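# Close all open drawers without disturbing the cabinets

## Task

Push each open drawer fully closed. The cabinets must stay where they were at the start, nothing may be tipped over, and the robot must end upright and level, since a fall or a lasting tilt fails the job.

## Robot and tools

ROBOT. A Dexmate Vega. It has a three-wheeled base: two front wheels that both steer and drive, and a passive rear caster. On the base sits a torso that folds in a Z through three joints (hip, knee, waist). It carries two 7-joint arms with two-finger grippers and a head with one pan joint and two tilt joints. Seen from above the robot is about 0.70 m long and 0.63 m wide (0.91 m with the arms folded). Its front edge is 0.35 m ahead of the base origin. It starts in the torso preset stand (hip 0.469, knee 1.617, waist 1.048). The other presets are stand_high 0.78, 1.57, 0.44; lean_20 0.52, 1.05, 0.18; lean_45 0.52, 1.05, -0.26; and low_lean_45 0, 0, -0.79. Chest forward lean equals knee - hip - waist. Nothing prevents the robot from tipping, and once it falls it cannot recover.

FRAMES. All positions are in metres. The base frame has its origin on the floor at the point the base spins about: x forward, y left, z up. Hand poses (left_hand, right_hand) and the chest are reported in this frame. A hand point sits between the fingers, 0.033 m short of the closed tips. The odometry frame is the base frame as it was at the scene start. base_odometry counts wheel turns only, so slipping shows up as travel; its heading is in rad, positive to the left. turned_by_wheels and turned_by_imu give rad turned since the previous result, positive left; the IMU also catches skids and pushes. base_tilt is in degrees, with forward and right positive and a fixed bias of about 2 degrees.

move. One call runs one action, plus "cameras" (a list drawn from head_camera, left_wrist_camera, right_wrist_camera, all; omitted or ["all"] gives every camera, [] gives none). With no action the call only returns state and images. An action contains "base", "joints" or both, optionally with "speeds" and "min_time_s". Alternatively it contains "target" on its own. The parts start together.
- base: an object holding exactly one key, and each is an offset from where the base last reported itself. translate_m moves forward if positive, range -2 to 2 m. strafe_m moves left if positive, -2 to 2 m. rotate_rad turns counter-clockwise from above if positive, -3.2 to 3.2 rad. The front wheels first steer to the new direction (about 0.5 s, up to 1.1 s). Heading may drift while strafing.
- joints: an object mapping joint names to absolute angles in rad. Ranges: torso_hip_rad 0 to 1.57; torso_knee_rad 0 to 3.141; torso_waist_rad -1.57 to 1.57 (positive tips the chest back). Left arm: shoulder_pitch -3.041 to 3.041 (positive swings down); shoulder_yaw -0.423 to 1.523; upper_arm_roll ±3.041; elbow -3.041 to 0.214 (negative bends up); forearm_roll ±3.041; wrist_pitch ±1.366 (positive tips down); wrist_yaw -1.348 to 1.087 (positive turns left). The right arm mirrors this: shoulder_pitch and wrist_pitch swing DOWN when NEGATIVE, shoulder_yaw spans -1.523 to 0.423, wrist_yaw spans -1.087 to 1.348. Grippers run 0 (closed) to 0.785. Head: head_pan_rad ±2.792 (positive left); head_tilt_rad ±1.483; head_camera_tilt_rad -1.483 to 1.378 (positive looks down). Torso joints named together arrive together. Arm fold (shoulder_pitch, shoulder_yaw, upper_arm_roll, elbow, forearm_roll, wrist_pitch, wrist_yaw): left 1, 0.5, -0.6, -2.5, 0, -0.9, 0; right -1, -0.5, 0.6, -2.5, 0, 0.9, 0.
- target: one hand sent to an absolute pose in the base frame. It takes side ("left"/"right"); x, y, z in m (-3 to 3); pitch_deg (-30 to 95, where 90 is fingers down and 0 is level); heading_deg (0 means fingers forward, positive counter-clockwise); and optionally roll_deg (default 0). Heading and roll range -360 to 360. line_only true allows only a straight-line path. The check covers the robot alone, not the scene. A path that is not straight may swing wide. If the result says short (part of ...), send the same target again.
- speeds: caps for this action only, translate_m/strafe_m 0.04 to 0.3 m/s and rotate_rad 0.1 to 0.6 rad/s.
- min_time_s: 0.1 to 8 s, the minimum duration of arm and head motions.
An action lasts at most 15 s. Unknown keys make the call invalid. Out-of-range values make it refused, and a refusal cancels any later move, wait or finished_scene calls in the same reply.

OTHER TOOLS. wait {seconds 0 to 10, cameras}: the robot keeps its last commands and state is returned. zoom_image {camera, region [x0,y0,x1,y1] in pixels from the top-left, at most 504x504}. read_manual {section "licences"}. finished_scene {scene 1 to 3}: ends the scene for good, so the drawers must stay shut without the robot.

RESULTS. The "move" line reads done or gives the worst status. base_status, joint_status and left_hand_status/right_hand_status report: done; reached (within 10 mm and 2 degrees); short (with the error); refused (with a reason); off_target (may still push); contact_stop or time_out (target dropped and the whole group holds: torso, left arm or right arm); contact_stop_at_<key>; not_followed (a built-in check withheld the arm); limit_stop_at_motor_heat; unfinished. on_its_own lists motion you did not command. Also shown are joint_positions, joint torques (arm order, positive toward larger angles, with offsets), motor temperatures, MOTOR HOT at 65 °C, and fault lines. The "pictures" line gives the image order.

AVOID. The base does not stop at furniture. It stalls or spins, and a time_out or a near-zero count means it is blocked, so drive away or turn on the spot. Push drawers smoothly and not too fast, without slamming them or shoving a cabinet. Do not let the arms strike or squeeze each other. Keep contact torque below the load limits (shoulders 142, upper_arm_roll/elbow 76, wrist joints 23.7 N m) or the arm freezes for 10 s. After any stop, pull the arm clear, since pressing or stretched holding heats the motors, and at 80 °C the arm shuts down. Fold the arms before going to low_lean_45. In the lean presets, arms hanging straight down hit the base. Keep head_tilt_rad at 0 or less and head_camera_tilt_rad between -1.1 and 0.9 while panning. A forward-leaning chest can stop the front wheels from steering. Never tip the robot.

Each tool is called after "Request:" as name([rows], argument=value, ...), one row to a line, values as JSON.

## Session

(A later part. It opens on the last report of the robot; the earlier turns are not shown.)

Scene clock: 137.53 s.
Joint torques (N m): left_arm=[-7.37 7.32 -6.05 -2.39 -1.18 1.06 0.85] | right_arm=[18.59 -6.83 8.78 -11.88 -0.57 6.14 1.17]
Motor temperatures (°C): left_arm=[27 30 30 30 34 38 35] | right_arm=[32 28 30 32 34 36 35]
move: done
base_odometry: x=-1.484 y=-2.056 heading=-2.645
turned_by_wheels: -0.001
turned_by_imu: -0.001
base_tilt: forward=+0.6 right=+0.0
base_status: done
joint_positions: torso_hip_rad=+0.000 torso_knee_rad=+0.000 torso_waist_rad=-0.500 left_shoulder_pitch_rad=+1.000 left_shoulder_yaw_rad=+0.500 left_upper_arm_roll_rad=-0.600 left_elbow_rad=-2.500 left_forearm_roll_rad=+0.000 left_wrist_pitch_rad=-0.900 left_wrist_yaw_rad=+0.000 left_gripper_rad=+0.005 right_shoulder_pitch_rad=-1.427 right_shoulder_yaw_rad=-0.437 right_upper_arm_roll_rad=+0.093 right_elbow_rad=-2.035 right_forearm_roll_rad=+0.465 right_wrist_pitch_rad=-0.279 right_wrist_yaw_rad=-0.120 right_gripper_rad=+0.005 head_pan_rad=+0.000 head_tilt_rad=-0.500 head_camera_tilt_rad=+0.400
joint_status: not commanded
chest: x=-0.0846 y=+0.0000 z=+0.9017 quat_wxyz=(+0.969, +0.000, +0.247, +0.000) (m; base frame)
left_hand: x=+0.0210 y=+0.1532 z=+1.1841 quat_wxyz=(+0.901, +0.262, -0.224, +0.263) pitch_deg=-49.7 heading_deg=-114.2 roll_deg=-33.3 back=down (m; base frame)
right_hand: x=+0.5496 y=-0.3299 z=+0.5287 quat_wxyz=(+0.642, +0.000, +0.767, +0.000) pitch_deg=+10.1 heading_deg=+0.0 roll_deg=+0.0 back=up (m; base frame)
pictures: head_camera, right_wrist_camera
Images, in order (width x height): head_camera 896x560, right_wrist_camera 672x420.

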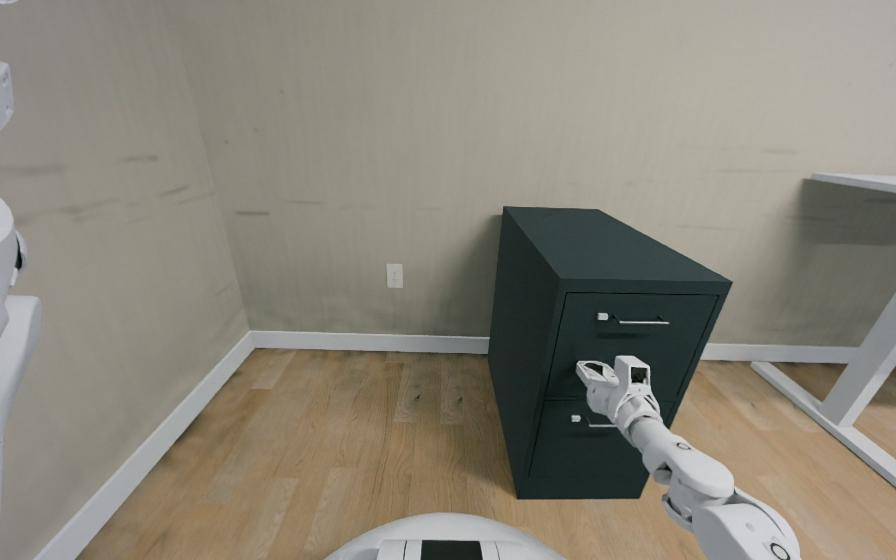

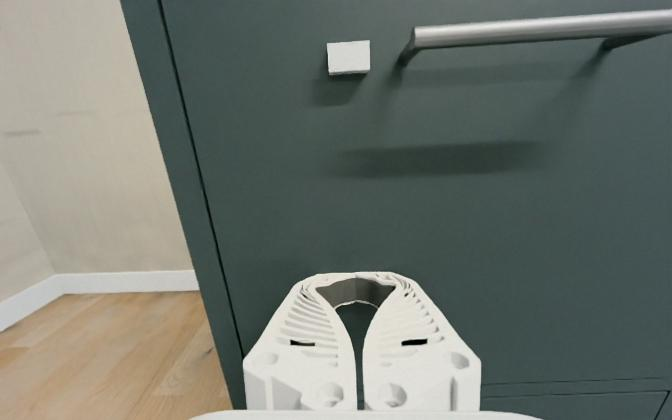

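Request:
move(base={"translate_m":-0.75}, cameras=["head_camera"])

Request:
move(base={"rotate_rad":-1.553}, cameras=[])

Request:
move(base={"translate_m":1.4}, cameras=["head_camera"])

Scene clock: 152.77 s.
Joint torques (N m): left_arm=[-7.17 5.27 -6.36 -2.83 -0.44 1.23 0.71] | right_arm=[13.89 -6.46 8.97 -12.06 -0.6 2.45 0.3]
Motor temperatures (°C): left_arm=[27 30 30 30 34 38 35] | right_arm=[32 28 30 32 34 38 35]
move: done
base_odometry: x=-0.826 y=-1.696 heading=-2.645
turned_by_wheels: -0.001
turned_by_imu: +0.000
base_tilt: forward=+0.6 right=+0.0
base_status: done
joint_positions: torso_hip_rad=+0.000 torso_knee_rad=+0.000 torso_waist_rad=-0.500 left_shoulder_pitch_rad=+1.000 left_shoulder_yaw_rad=+0.500 left_upper_arm_roll_rad=-0.600 left_elbow_rad=-2.500 left_forearm_roll_rad=+0.000 left_wrist_pitch_rad=-0.900 left_wrist_yaw_rad=+0.000 left_gripper_rad=+0.005 right_shoulder_pitch_rad=-1.426 right_shoulder_yaw_rad=-0.437 right_upper_arm_roll_rad=+0.093 right_elbow_rad=-2.035 right_forearm_roll_rad=+0.465 right_wrist_pitch_rad=-0.278 right_wrist_yaw_rad=-0.119 right_gripper_rad=+0.005 head_pan_rad=+0.000 head_tilt_rad=-0.500 head_camera_tilt_rad=+0.400
joint_status: not commanded
chest: x=-0.0845 y=+0.0000 z=+0.9017 quat_wxyz=(+0.969, +0.000, +0.247, +0.000) (m; base frame)
left_hand: x=+0.0210 y=+0.1532 z=+1.1841 quat_wxyz=(+0.901, +0.262, -0.224, +0.263) pitch_deg=-49.7 heading_deg=-114.2 roll_deg=-33.3 back=down (m; base frame)
right_hand: x=+0.5498 y=-0.3299 z=+0.5292 quat_wxyz=(+0.642, +0.000, +0.766, +0.000) pitch_deg=+10.1 heading_deg=+0.0 roll_deg=+0.0 back=up (m; base frame)
pictures: head_camera
Images, in order (width x height): head_camera 896x560.

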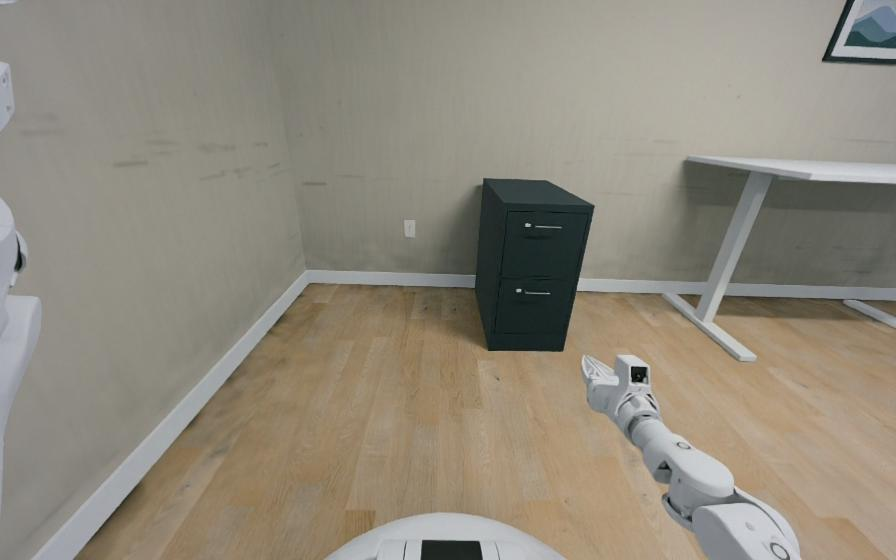

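Scene clock: 156.93 s.
Joint torques (N m): left_arm=[-4.11 9.24 -4.28 -2.7 -0.18 2.21 0.72] | right_arm=[13.18 -7.19 8.81 -12.36 -0.55 3.39 0.25]
Motor temperatures (°C): left_arm=[27 30 30 30 34 38 35] | right_arm=[32 28 30 32 34 38 35]
move: done
base_odometry: x=-0.827 y=-1.697 heading=+2.083
turned_by_wheels: -1.555
turned_by_imu: -1.526
base_tilt: forward=+0.6 right=-0.1
base_status: done
joint_positions: torso_hip_rad=+0.000 torso_knee_rad=+0.000 torso_waist_rad=-0.500 left_shoulder_pitch_rad=+1.000 left_shoulder_yaw_rad=+0.500 left_upper_arm_roll_rad=-0.600 left_elbow_rad=-2.500 left_forearm_roll_rad=+0.000 left_wrist_pitch_rad=-0.900 left_wrist_yaw_rad=+0.000 left_gripper_rad=+0.005 right_shoulder_pitch_rad=-1.426 right_shoulder_yaw_rad=-0.437 right_upper_arm_roll_rad=+0.093 right_elbow_rad=-2.035 right_forearm_roll_rad=+0.465 right_wrist_pitch_rad=-0.278 right_wrist_yaw_rad=-0.119 right_gripper_rad=+0.005 head_pan_rad=+0.000 head_tilt_rad=-0.500 head_camera_tilt_rad=+0.400
joint_status: not commanded
chest: x=-0.0845 y=+0.0000 z=+0.9017 quat_wxyz=(+0.969, +0.000, +0.247, +0.000) (m; base frame)
left_hand: x=+0.0210 y=+0.1532 z=+1.1841 quat_wxyz=(+0.901, +0.262, -0.224, +0.263) pitch_deg=-49.7 heading_deg=-114.2 roll_deg=-33.3 back=down (m; base frame)
right_hand: x=+0.5498 y=-0.3298 z=+0.5292 quat_wxyz=(+0.642, +0.000, +0.766, +0.000) pitch_deg=+10.1 heading_deg=+0.0 roll_deg=+0.0 back=up (m; base frame)
pictures: none
No camera images: "cameras" was empty.

Scene clock: 163.30 s.
Joint torques (N m): left_arm=[-7.27 7.31 -3.92 -2.29 -0.79 1.73 0.59] | right_arm=[13.55 -7.49 8.62 -12.93 -0.56 2.37 0.3]
Motor temperatures (°C): left_arm=[27 30 30 30 34 38 35] | right_arm=[32 28 30 32 34 37 35]
move: done
base_odometry: x=-1.516 y=-0.478 heading=+2.082
turned_by_wheels: -0.001
turned_by_imu: +0.001
base_tilt: forward=+0.7 right=-0.1
base_status: done
joint_positions: torso_hip_rad=+0.000 torso_knee_rad=+0.000 torso_waist_rad=-0.500 left_shoulder_pitch_rad=+1.000 left_shoulder_yaw_rad=+0.500 left_upper_arm_roll_rad=-0.600 left_elbow_rad=-2.500 left_forearm_roll_rad=+0.000 left_wrist_pitch_rad=-0.900 left_wrist_yaw_rad=+0.000 left_gripper_rad=+0.005 right_shoulder_pitch_rad=-1.426 right_shoulder_yaw_rad=-0.437 right_upper_arm_roll_rad=+0.093 right_elbow_rad=-2.035 right_forearm_roll_rad=+0.465 right_wrist_pitch_rad=-0.278 right_wrist_yaw_rad=-0.119 right_gripper_rad=+0.005 head_pan_rad=+0.000 head_tilt_rad=-0.500 head_camera_tilt_rad=+0.400
joint_status: not commanded
chest: x=-0.0845 y=+0.0000 z=+0.9017 quat_wxyz=(+0.969, +0.000, +0.247, +0.000) (m; base frame)
left_hand: x=+0.0210 y=+0.1532 z=+1.1841 quat_wxyz=(+0.901, +0.262, -0.224, +0.263) pitch_deg=-49.7 heading_deg=-114.2 roll_deg=-33.3 back=down (m; base frame)
right_hand: x=+0.5498 y=-0.3298 z=+0.5292 quat_wxyz=(+0.642, +0.000, +0.766, +0.000) pitch_deg=+10.1 heading_deg=+0.0 roll_deg=+0.0 back=up (m; base frame)
pictures: head_camera
Images, in order (width x height): head_camera 896x560.

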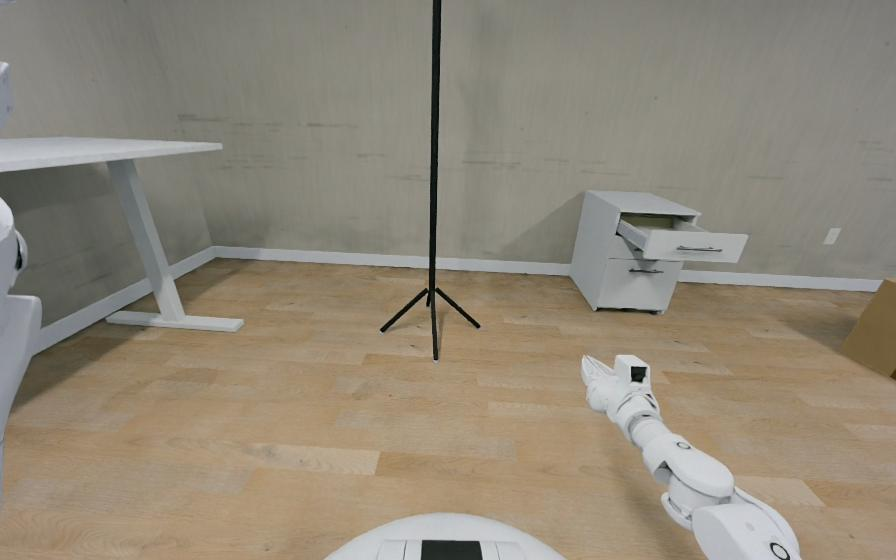

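Request:
move(base={"rotate_rad":-0.08}, cameras=[])

Request:
move(base={"strafe_m":-0.68}, cameras=[])

Request:
move(target={"side":"right","x":0.55,"y":-0.3,"z":0.6,"pitch_deg":10,"heading_deg":0}, cameras=["head_camera","right_wrist_camera"])

Scene clock: 171.80 s.
Joint torques (N m): left_arm=[-6.48 5.88 -4.27 -1.53 -0.59 2.12 0.74] | right_arm=[13.61 -6.89 8.92 -12.44 -0.63 2.29 0.14]
Motor temperatures (°C): left_arm=[27 30 30 30 34 38 35] | right_arm=[31 28 30 33 34 37 35]
move: done
base_odometry: x=-1.516 y=-0.478 heading=+2.002
turned_by_wheels: -0.080
turned_by_imu: -0.079
base_tilt: forward=+0.6 right=+0.0
base_status: done
joint_positions: torso_hip_rad=+0.000 torso_knee_rad=+0.000 torso_waist_rad=-0.500 left_shoulder_pitch_rad=+1.000 left_shoulder_yaw_rad=+0.500 left_upper_arm_roll_rad=-0.600 left_elbow_rad=-2.500 left_forearm_roll_rad=+0.000 left_wrist_pitch_rad=-0.900 left_wrist_yaw_rad=+0.000 left_gripper_rad=+0.005 right_shoulder_pitch_rad=-1.426 right_shoulder_yaw_rad=-0.437 right_upper_arm_roll_rad=+0.093 right_elbow_rad=-2.035 right_forearm_roll_rad=+0.465 right_wrist_pitch_rad=-0.278 right_wrist_yaw_rad=-0.119 right_gripper_rad=+0.005 head_pan_rad=+0.000 head_tilt_rad=-0.500 head_camera_tilt_rad=+0.400
joint_status: not commanded
chest: x=-0.0845 y=+0.0000 z=+0.9017 quat_wxyz=(+0.969, +0.000, +0.247, +0.000) (m; base frame)
left_hand: x=+0.0210 y=+0.1532 z=+1.1841 quat_wxyz=(+0.901, +0.262, -0.224, +0.263) pitch_deg=-49.7 heading_deg=-114.2 roll_deg=-33.3 back=down (m; base frame)
right_hand: x=+0.5498 y=-0.3298 z=+0.5292 quat_wxyz=(+0.642, +0.000, +0.766, +0.000) pitch_deg=+10.1 heading_deg=+0.0 roll_deg=+0.0 back=up (m; base frame)
pictures: none
No camera images: "cameras" was empty.

Scene clock: 176.00 s.
Joint torques (N m): left_arm=[-6.91 6.82 -4.25 -1.74 -0.61 1.44 0.87] | right_arm=[13.05 -5.84 9.1 -12.09 -0.55 2.75 0.19]
Motor temperatures (°C): left_arm=[27 30 30 30 34 38 35] | right_arm=[31 28 31 33 34 37 35]
move: done
base_odometry: x=-0.899 y=-0.196 heading=+1.993
turned_by_wheels: -0.009
turned_by_imu: -0.002
base_tilt: forward=+0.6 right=+0.0
base_status: done
joint_positions: torso_hip_rad=+0.000 torso_knee_rad=+0.000 torso_waist_rad=-0.500 left_shoulder_pitch_rad=+1.000 left_shoulder_yaw_rad=+0.500 left_upper_arm_roll_rad=-0.600 left_elbow_rad=-2.500 left_forearm_roll_rad=+0.000 left_wrist_pitch_rad=-0.900 left_wrist_yaw_rad=+0.000 left_gripper_rad=+0.005 right_shoulder_pitch_rad=-1.426 right_shoulder_yaw_rad=-0.437 right_upper_arm_roll_rad=+0.093 right_elbow_rad=-2.035 right_forearm_roll_rad=+0.465 right_wrist_pitch_rad=-0.278 right_wrist_yaw_rad=-0.119 right_gripper_rad=+0.005 head_pan_rad=+0.000 head_tilt_rad=-0.500 head_camera_tilt_rad=+0.400
joint_status: not commanded
chest: x=-0.0845 y=+0.0000 z=+0.9017 quat_wxyz=(+0.969, +0.000, +0.247, +0.000) (m; base frame)
left_hand: x=+0.0210 y=+0.1532 z=+1.1841 quat_wxyz=(+0.901, +0.262, -0.224, +0.263) pitch_deg=-49.7 heading_deg=-114.2 roll_deg=-33.3 back=down (m; base frame)
right_hand: x=+0.5498 y=-0.3298 z=+0.5292 quat_wxyz=(+0.642, +0.000, +0.766, +0.000) pitch_deg=+10.1 heading_deg=+0.0 roll_deg=+0.0 back=up (m; base frame)
pictures: none
No camera images: "cameras" was empty.

Scene clock: 178.60 s.
Joint torques (N m): left_arm=[-6.93 7.14 -3.57 -2.93 -0.44 0.96 0.86] | right_arm=[13.53 -5.95 8.96 -12.09 0.19 2.09 -0.31]
Motor temperatures (°C): left_arm=[27 30 30 30 34 38 35] | right_arm=[31 28 31 33 34 37 35]
move: done
base_odometry: x=-0.899 y=-0.196 heading=+1.993
turned_by_wheels: +0.000
turned_by_imu: +0.000
base_tilt: forward=+0.6 right=+0.0
base_status: not commanded
joint_positions: torso_hip_rad=+0.000 torso_knee_rad=+0.000 torso_waist_rad=-0.500 left_shoulder_pitch_rad=+1.000 left_shoulder_yaw_rad=+0.500 left_upper_arm_roll_rad=-0.600 left_elbow_rad=-2.500 left_forearm_roll_rad=+0.000 left_wrist_pitch_rad=-0.900 left_wrist_yaw_rad=+0.000 left_gripper_rad=+0.005 right_shoulder_pitch_rad=-1.391 right_shoulder_yaw_rad=-0.442 right_upper_arm_roll_rad=+0.109 right_elbow_rad=-2.270 right_forearm_roll_rad=+0.530 right_wrist_pitch_rad=-0.525 right_wrist_yaw_rad=-0.234 right_gripper_rad=+0.005 head_pan_rad=+0.000 head_tilt_rad=-0.500 head_camera_tilt_rad=+0.400
joint_status: not commanded
chest: x=-0.0845 y=+0.0000 z=+0.9017 quat_wxyz=(+0.969, +0.000, +0.247, +0.000) (m; base frame)
left_hand: x=+0.0210 y=+0.1532 z=+1.1841 quat_wxyz=(+0.901, +0.262, -0.224, +0.263) pitch_deg=-49.7 heading_deg=-114.2 roll_deg=-33.3 back=down (m; base frame)
right_hand: x=+0.5500 y=-0.3006 z=+0.5976 quat_wxyz=(+0.642, +0.000, +0.766, +0.000) pitch_deg=+10.1 heading_deg=+0.0 roll_deg=+0.0 back=up (m; base frame)
right_hand_status: reached (straight line, planned for 1.1 s): 2 mm and 0.1 deg off.
pictures: head_camera, right_wrist_camera
Images, in order (width x height): head_camera 896x560, right_wrist_camera 672x420.

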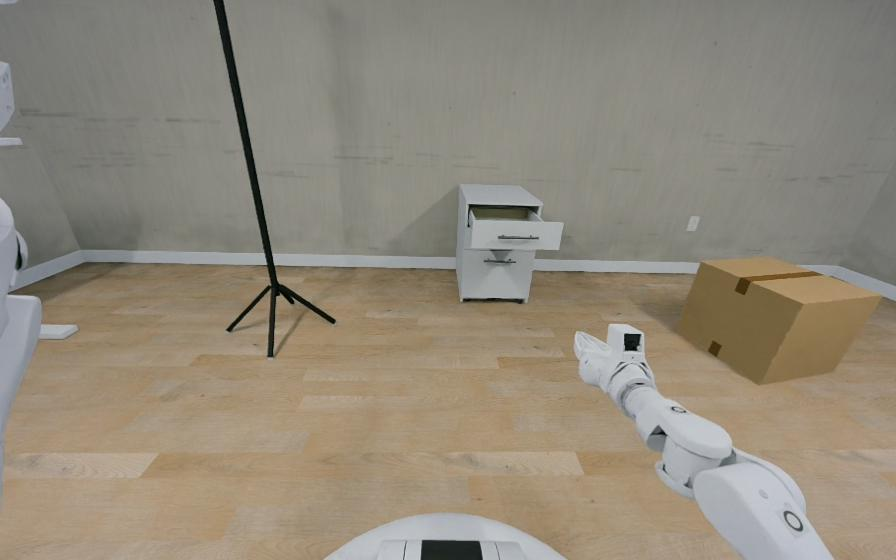

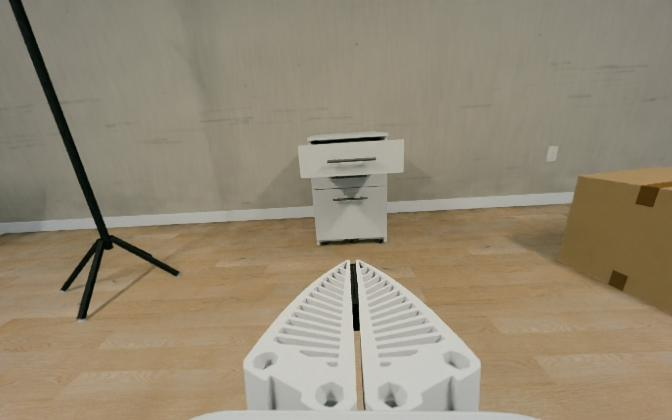

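Request:
move(base={"translate_m":0.65}, cameras=[])

Request:
move(base={"translate_m":0.6}, speeds={"translate_m":0.13}, cameras=["head_camera","right_wrist_camera"])

Scene clock: 189.00 s.
Joint torques (N m): left_arm=[-8.38 6.02 -6.7 -2.69 -0.2 1.7 0.77] | right_arm=[13.69 -5.7 9.19 -11.49 -0.15 2.26 -0.14]
Motor temperatures (°C): left_arm=[27 30 30 30 34 38 35] | right_arm=[31 28 31 33 34 37 35]
move: done
base_odometry: x=-1.168 y=+0.396 heading=+1.993
turned_by_wheels: +0.000
turned_by_imu: +0.003
base_tilt: forward=+0.6 right=-0.1
base_status: done
joint_positions: torso_hip_rad=+0.000 torso_knee_rad=+0.000 torso_waist_rad=-0.500 left_shoulder_pitch_rad=+1.000 left_shoulder_yaw_rad=+0.500 left_upper_arm_roll_rad=-0.600 left_elbow_rad=-2.500 left_forearm_roll_rad=+0.000 left_wrist_pitch_rad=-0.900 left_wrist_yaw_rad=+0.000 left_gripper_rad=+0.005 right_shoulder_pitch_rad=-1.390 right_shoulder_yaw_rad=-0.442 right_upper_arm_roll_rad=+0.109 right_elbow_rad=-2.275 right_forearm_roll_rad=+0.531 right_wrist_pitch_rad=-0.531 right_wrist_yaw_rad=-0.236 right_gripper_rad=+0.005 head_pan_rad=+0.000 head_tilt_rad=-0.500 head_camera_tilt_rad=+0.400
joint_status: not commanded
chest: x=-0.0845 y=+0.0000 z=+0.9017 quat_wxyz=(+0.969, +0.000, +0.247, +0.000) (m; base frame)
left_hand: x=+0.0211 y=+0.1532 z=+1.1841 quat_wxyz=(+0.901, +0.262, -0.224, +0.263) pitch_deg=-49.7 heading_deg=-114.2 roll_deg=-33.3 back=down (m; base frame)
right_hand: x=+0.5498 y=-0.2998 z=+0.5993 quat_wxyz=(+0.642, +0.000, +0.766, +0.000) pitch_deg=+10.1 heading_deg=+0.0 roll_deg=+0.0 back=up (m; base frame)
pictures: none
No camera images: "cameras" was empty.

Scene clock: 194.47 s.
Joint torques (N m): left_arm=[-8.97 7.16 -6.14 -2.88 -1.1 1.28 0.87] | right_arm=[32.58 -5.58 10.55 -10.69 -3.64 10.61 -1.04]
Motor temperatures (°C): left_arm=[27 30 30 30 34 38 35] | right_arm=[31 28 31 33 34 37 35]
move: done
base_odometry: x=-1.415 y=+0.943 heading=+1.992
turned_by_wheels: -0.001
turned_by_imu: -0.002
base_tilt: forward=+0.6 right=-0.1
base_status: done
joint_positions: torso_hip_rad=+0.000 torso_knee_rad=+0.000 torso_waist_rad=-0.500 left_shoulder_pitch_rad=+1.000 left_shoulder_yaw_rad=+0.500 left_upper_arm_roll_rad=-0.600 left_elbow_rad=-2.500 left_forearm_roll_rad=+0.000 left_wrist_pitch_rad=-0.900 left_wrist_yaw_rad=+0.000 left_gripper_rad=+0.005 right_shoulder_pitch_rad=-1.391 right_shoulder_yaw_rad=-0.442 right_upper_arm_roll_rad=+0.109 right_elbow_rad=-2.275 right_forearm_roll_rad=+0.532 right_wrist_pitch_rad=-0.534 right_wrist_yaw_rad=-0.236 right_gripper_rad=+0.005 head_pan_rad=+0.000 head_tilt_rad=-0.500 head_camera_tilt_rad=+0.400
joint_status: not commanded
chest: x=-0.0848 y=+0.0000 z=+0.9017 quat_wxyz=(+0.969, +0.000, +0.247, +0.000) (m; base frame)
left_hand: x=+0.0207 y=+0.1532 z=+1.1841 quat_wxyz=(+0.901, +0.262, -0.224, +0.263) pitch_deg=-49.7 heading_deg=-114.2 roll_deg=-33.2 back=down (m; base frame)
right_hand: x=+0.5492 y=-0.2995 z=+0.5977 quat_wxyz=(+0.641, +0.000, +0.768, +0.000) pitch_deg=+10.3 heading_deg=+0.1 roll_deg=+0.0 back=up (m; base frame)
pictures: head_camera, right_wrist_camera
Images, in order (width x height): head_camera 896x560, right_wrist_camera 672x420.

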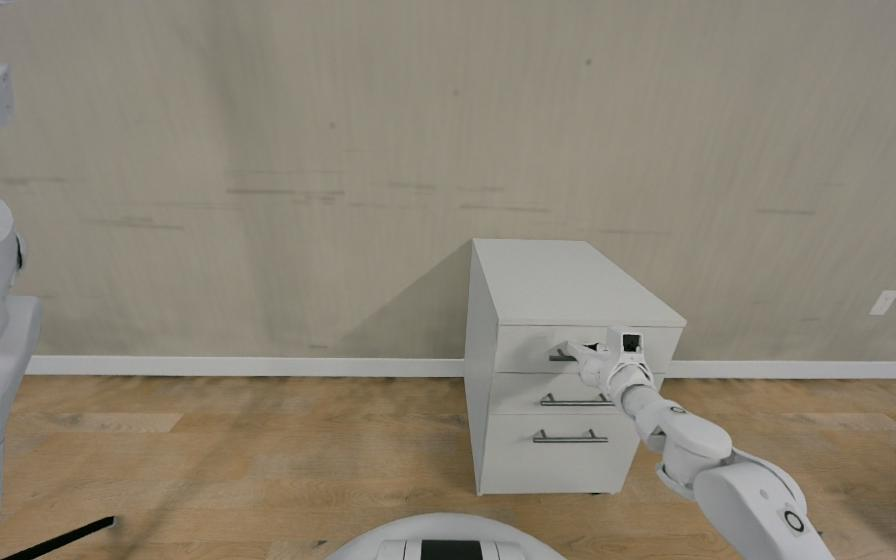

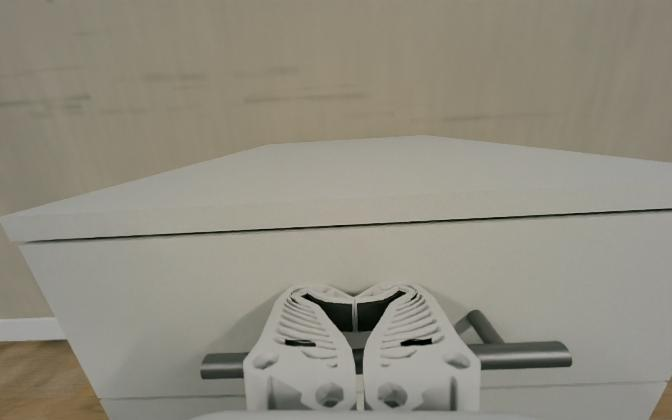

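Request:
move(base={"translate_m":-0.3}, cameras=["head_camera"])

Scene clock: 201.23 s.
Joint torques (N m): left_arm=[-7.31 7 -5.53 -1.21 -1.21 1.17 0.48] | right_arm=[13.86 -5.73 5.89 -11.5 -0.15 2.8 0.26]
Motor temperatures (°C): left_arm=[27 30 30 30 34 38 35] | right_arm=[32 28 31 33 34 40 35]
move: done
base_odometry: x=-1.292 y=+0.669 heading=+1.991
turned_by_wheels: -0.001
turned_by_imu: +0.000
base_tilt: forward=+0.7 right=+0.0
base_status: done
joint_positions: torso_hip_rad=+0.000 torso_knee_rad=+0.000 torso_waist_rad=-0.500 left_shoulder_pitch_rad=+1.000 left_shoulder_yaw_rad=+0.500 left_upper_arm_roll_rad=-0.600 left_elbow_rad=-2.500 left_forearm_roll_rad=+0.000 left_wrist_pitch_rad=-0.900 left_wrist_yaw_rad=+0.000 left_gripper_rad=+0.005 right_shoulder_pitch_rad=-1.390 right_shoulder_yaw_rad=-0.442 right_upper_arm_roll_rad=+0.110 right_elbow_rad=-2.275 right_forearm_roll_rad=+0.531 right_wrist_pitch_rad=-0.531 right_wrist_yaw_rad=-0.237 right_gripper_rad=+0.005 head_pan_rad=+0.000 head_tilt_rad=-0.500 head_camera_tilt_rad=+0.400
joint_status: not commanded
chest: x=-0.0846 y=+0.0000 z=+0.9017 quat_wxyz=(+0.969, +0.000, +0.247, +0.000) (m; base frame)
left_hand: x=+0.0210 y=+0.1532 z=+1.1841 quat_wxyz=(+0.901, +0.262, -0.224, +0.263) pitch_deg=-49.7 heading_deg=-114.2 roll_deg=-33.3 back=down (m; base frame)
right_hand: x=+0.5498 y=-0.3000 z=+0.5994 quat_wxyz=(+0.642, +0.000, +0.766, +0.000) pitch_deg=+10.1 heading_deg=+0.0 roll_deg=+0.0 back=up (m; base frame)
pictures: head_camera
Images, in order (width x height): head_camera 896x560.

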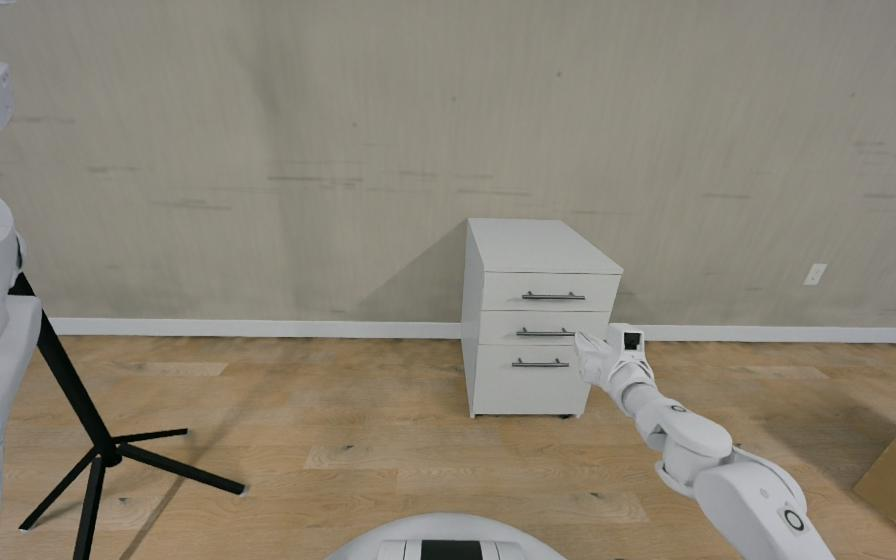

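Request:
finished_scene(scene=2)

The scene is finished: the task was done.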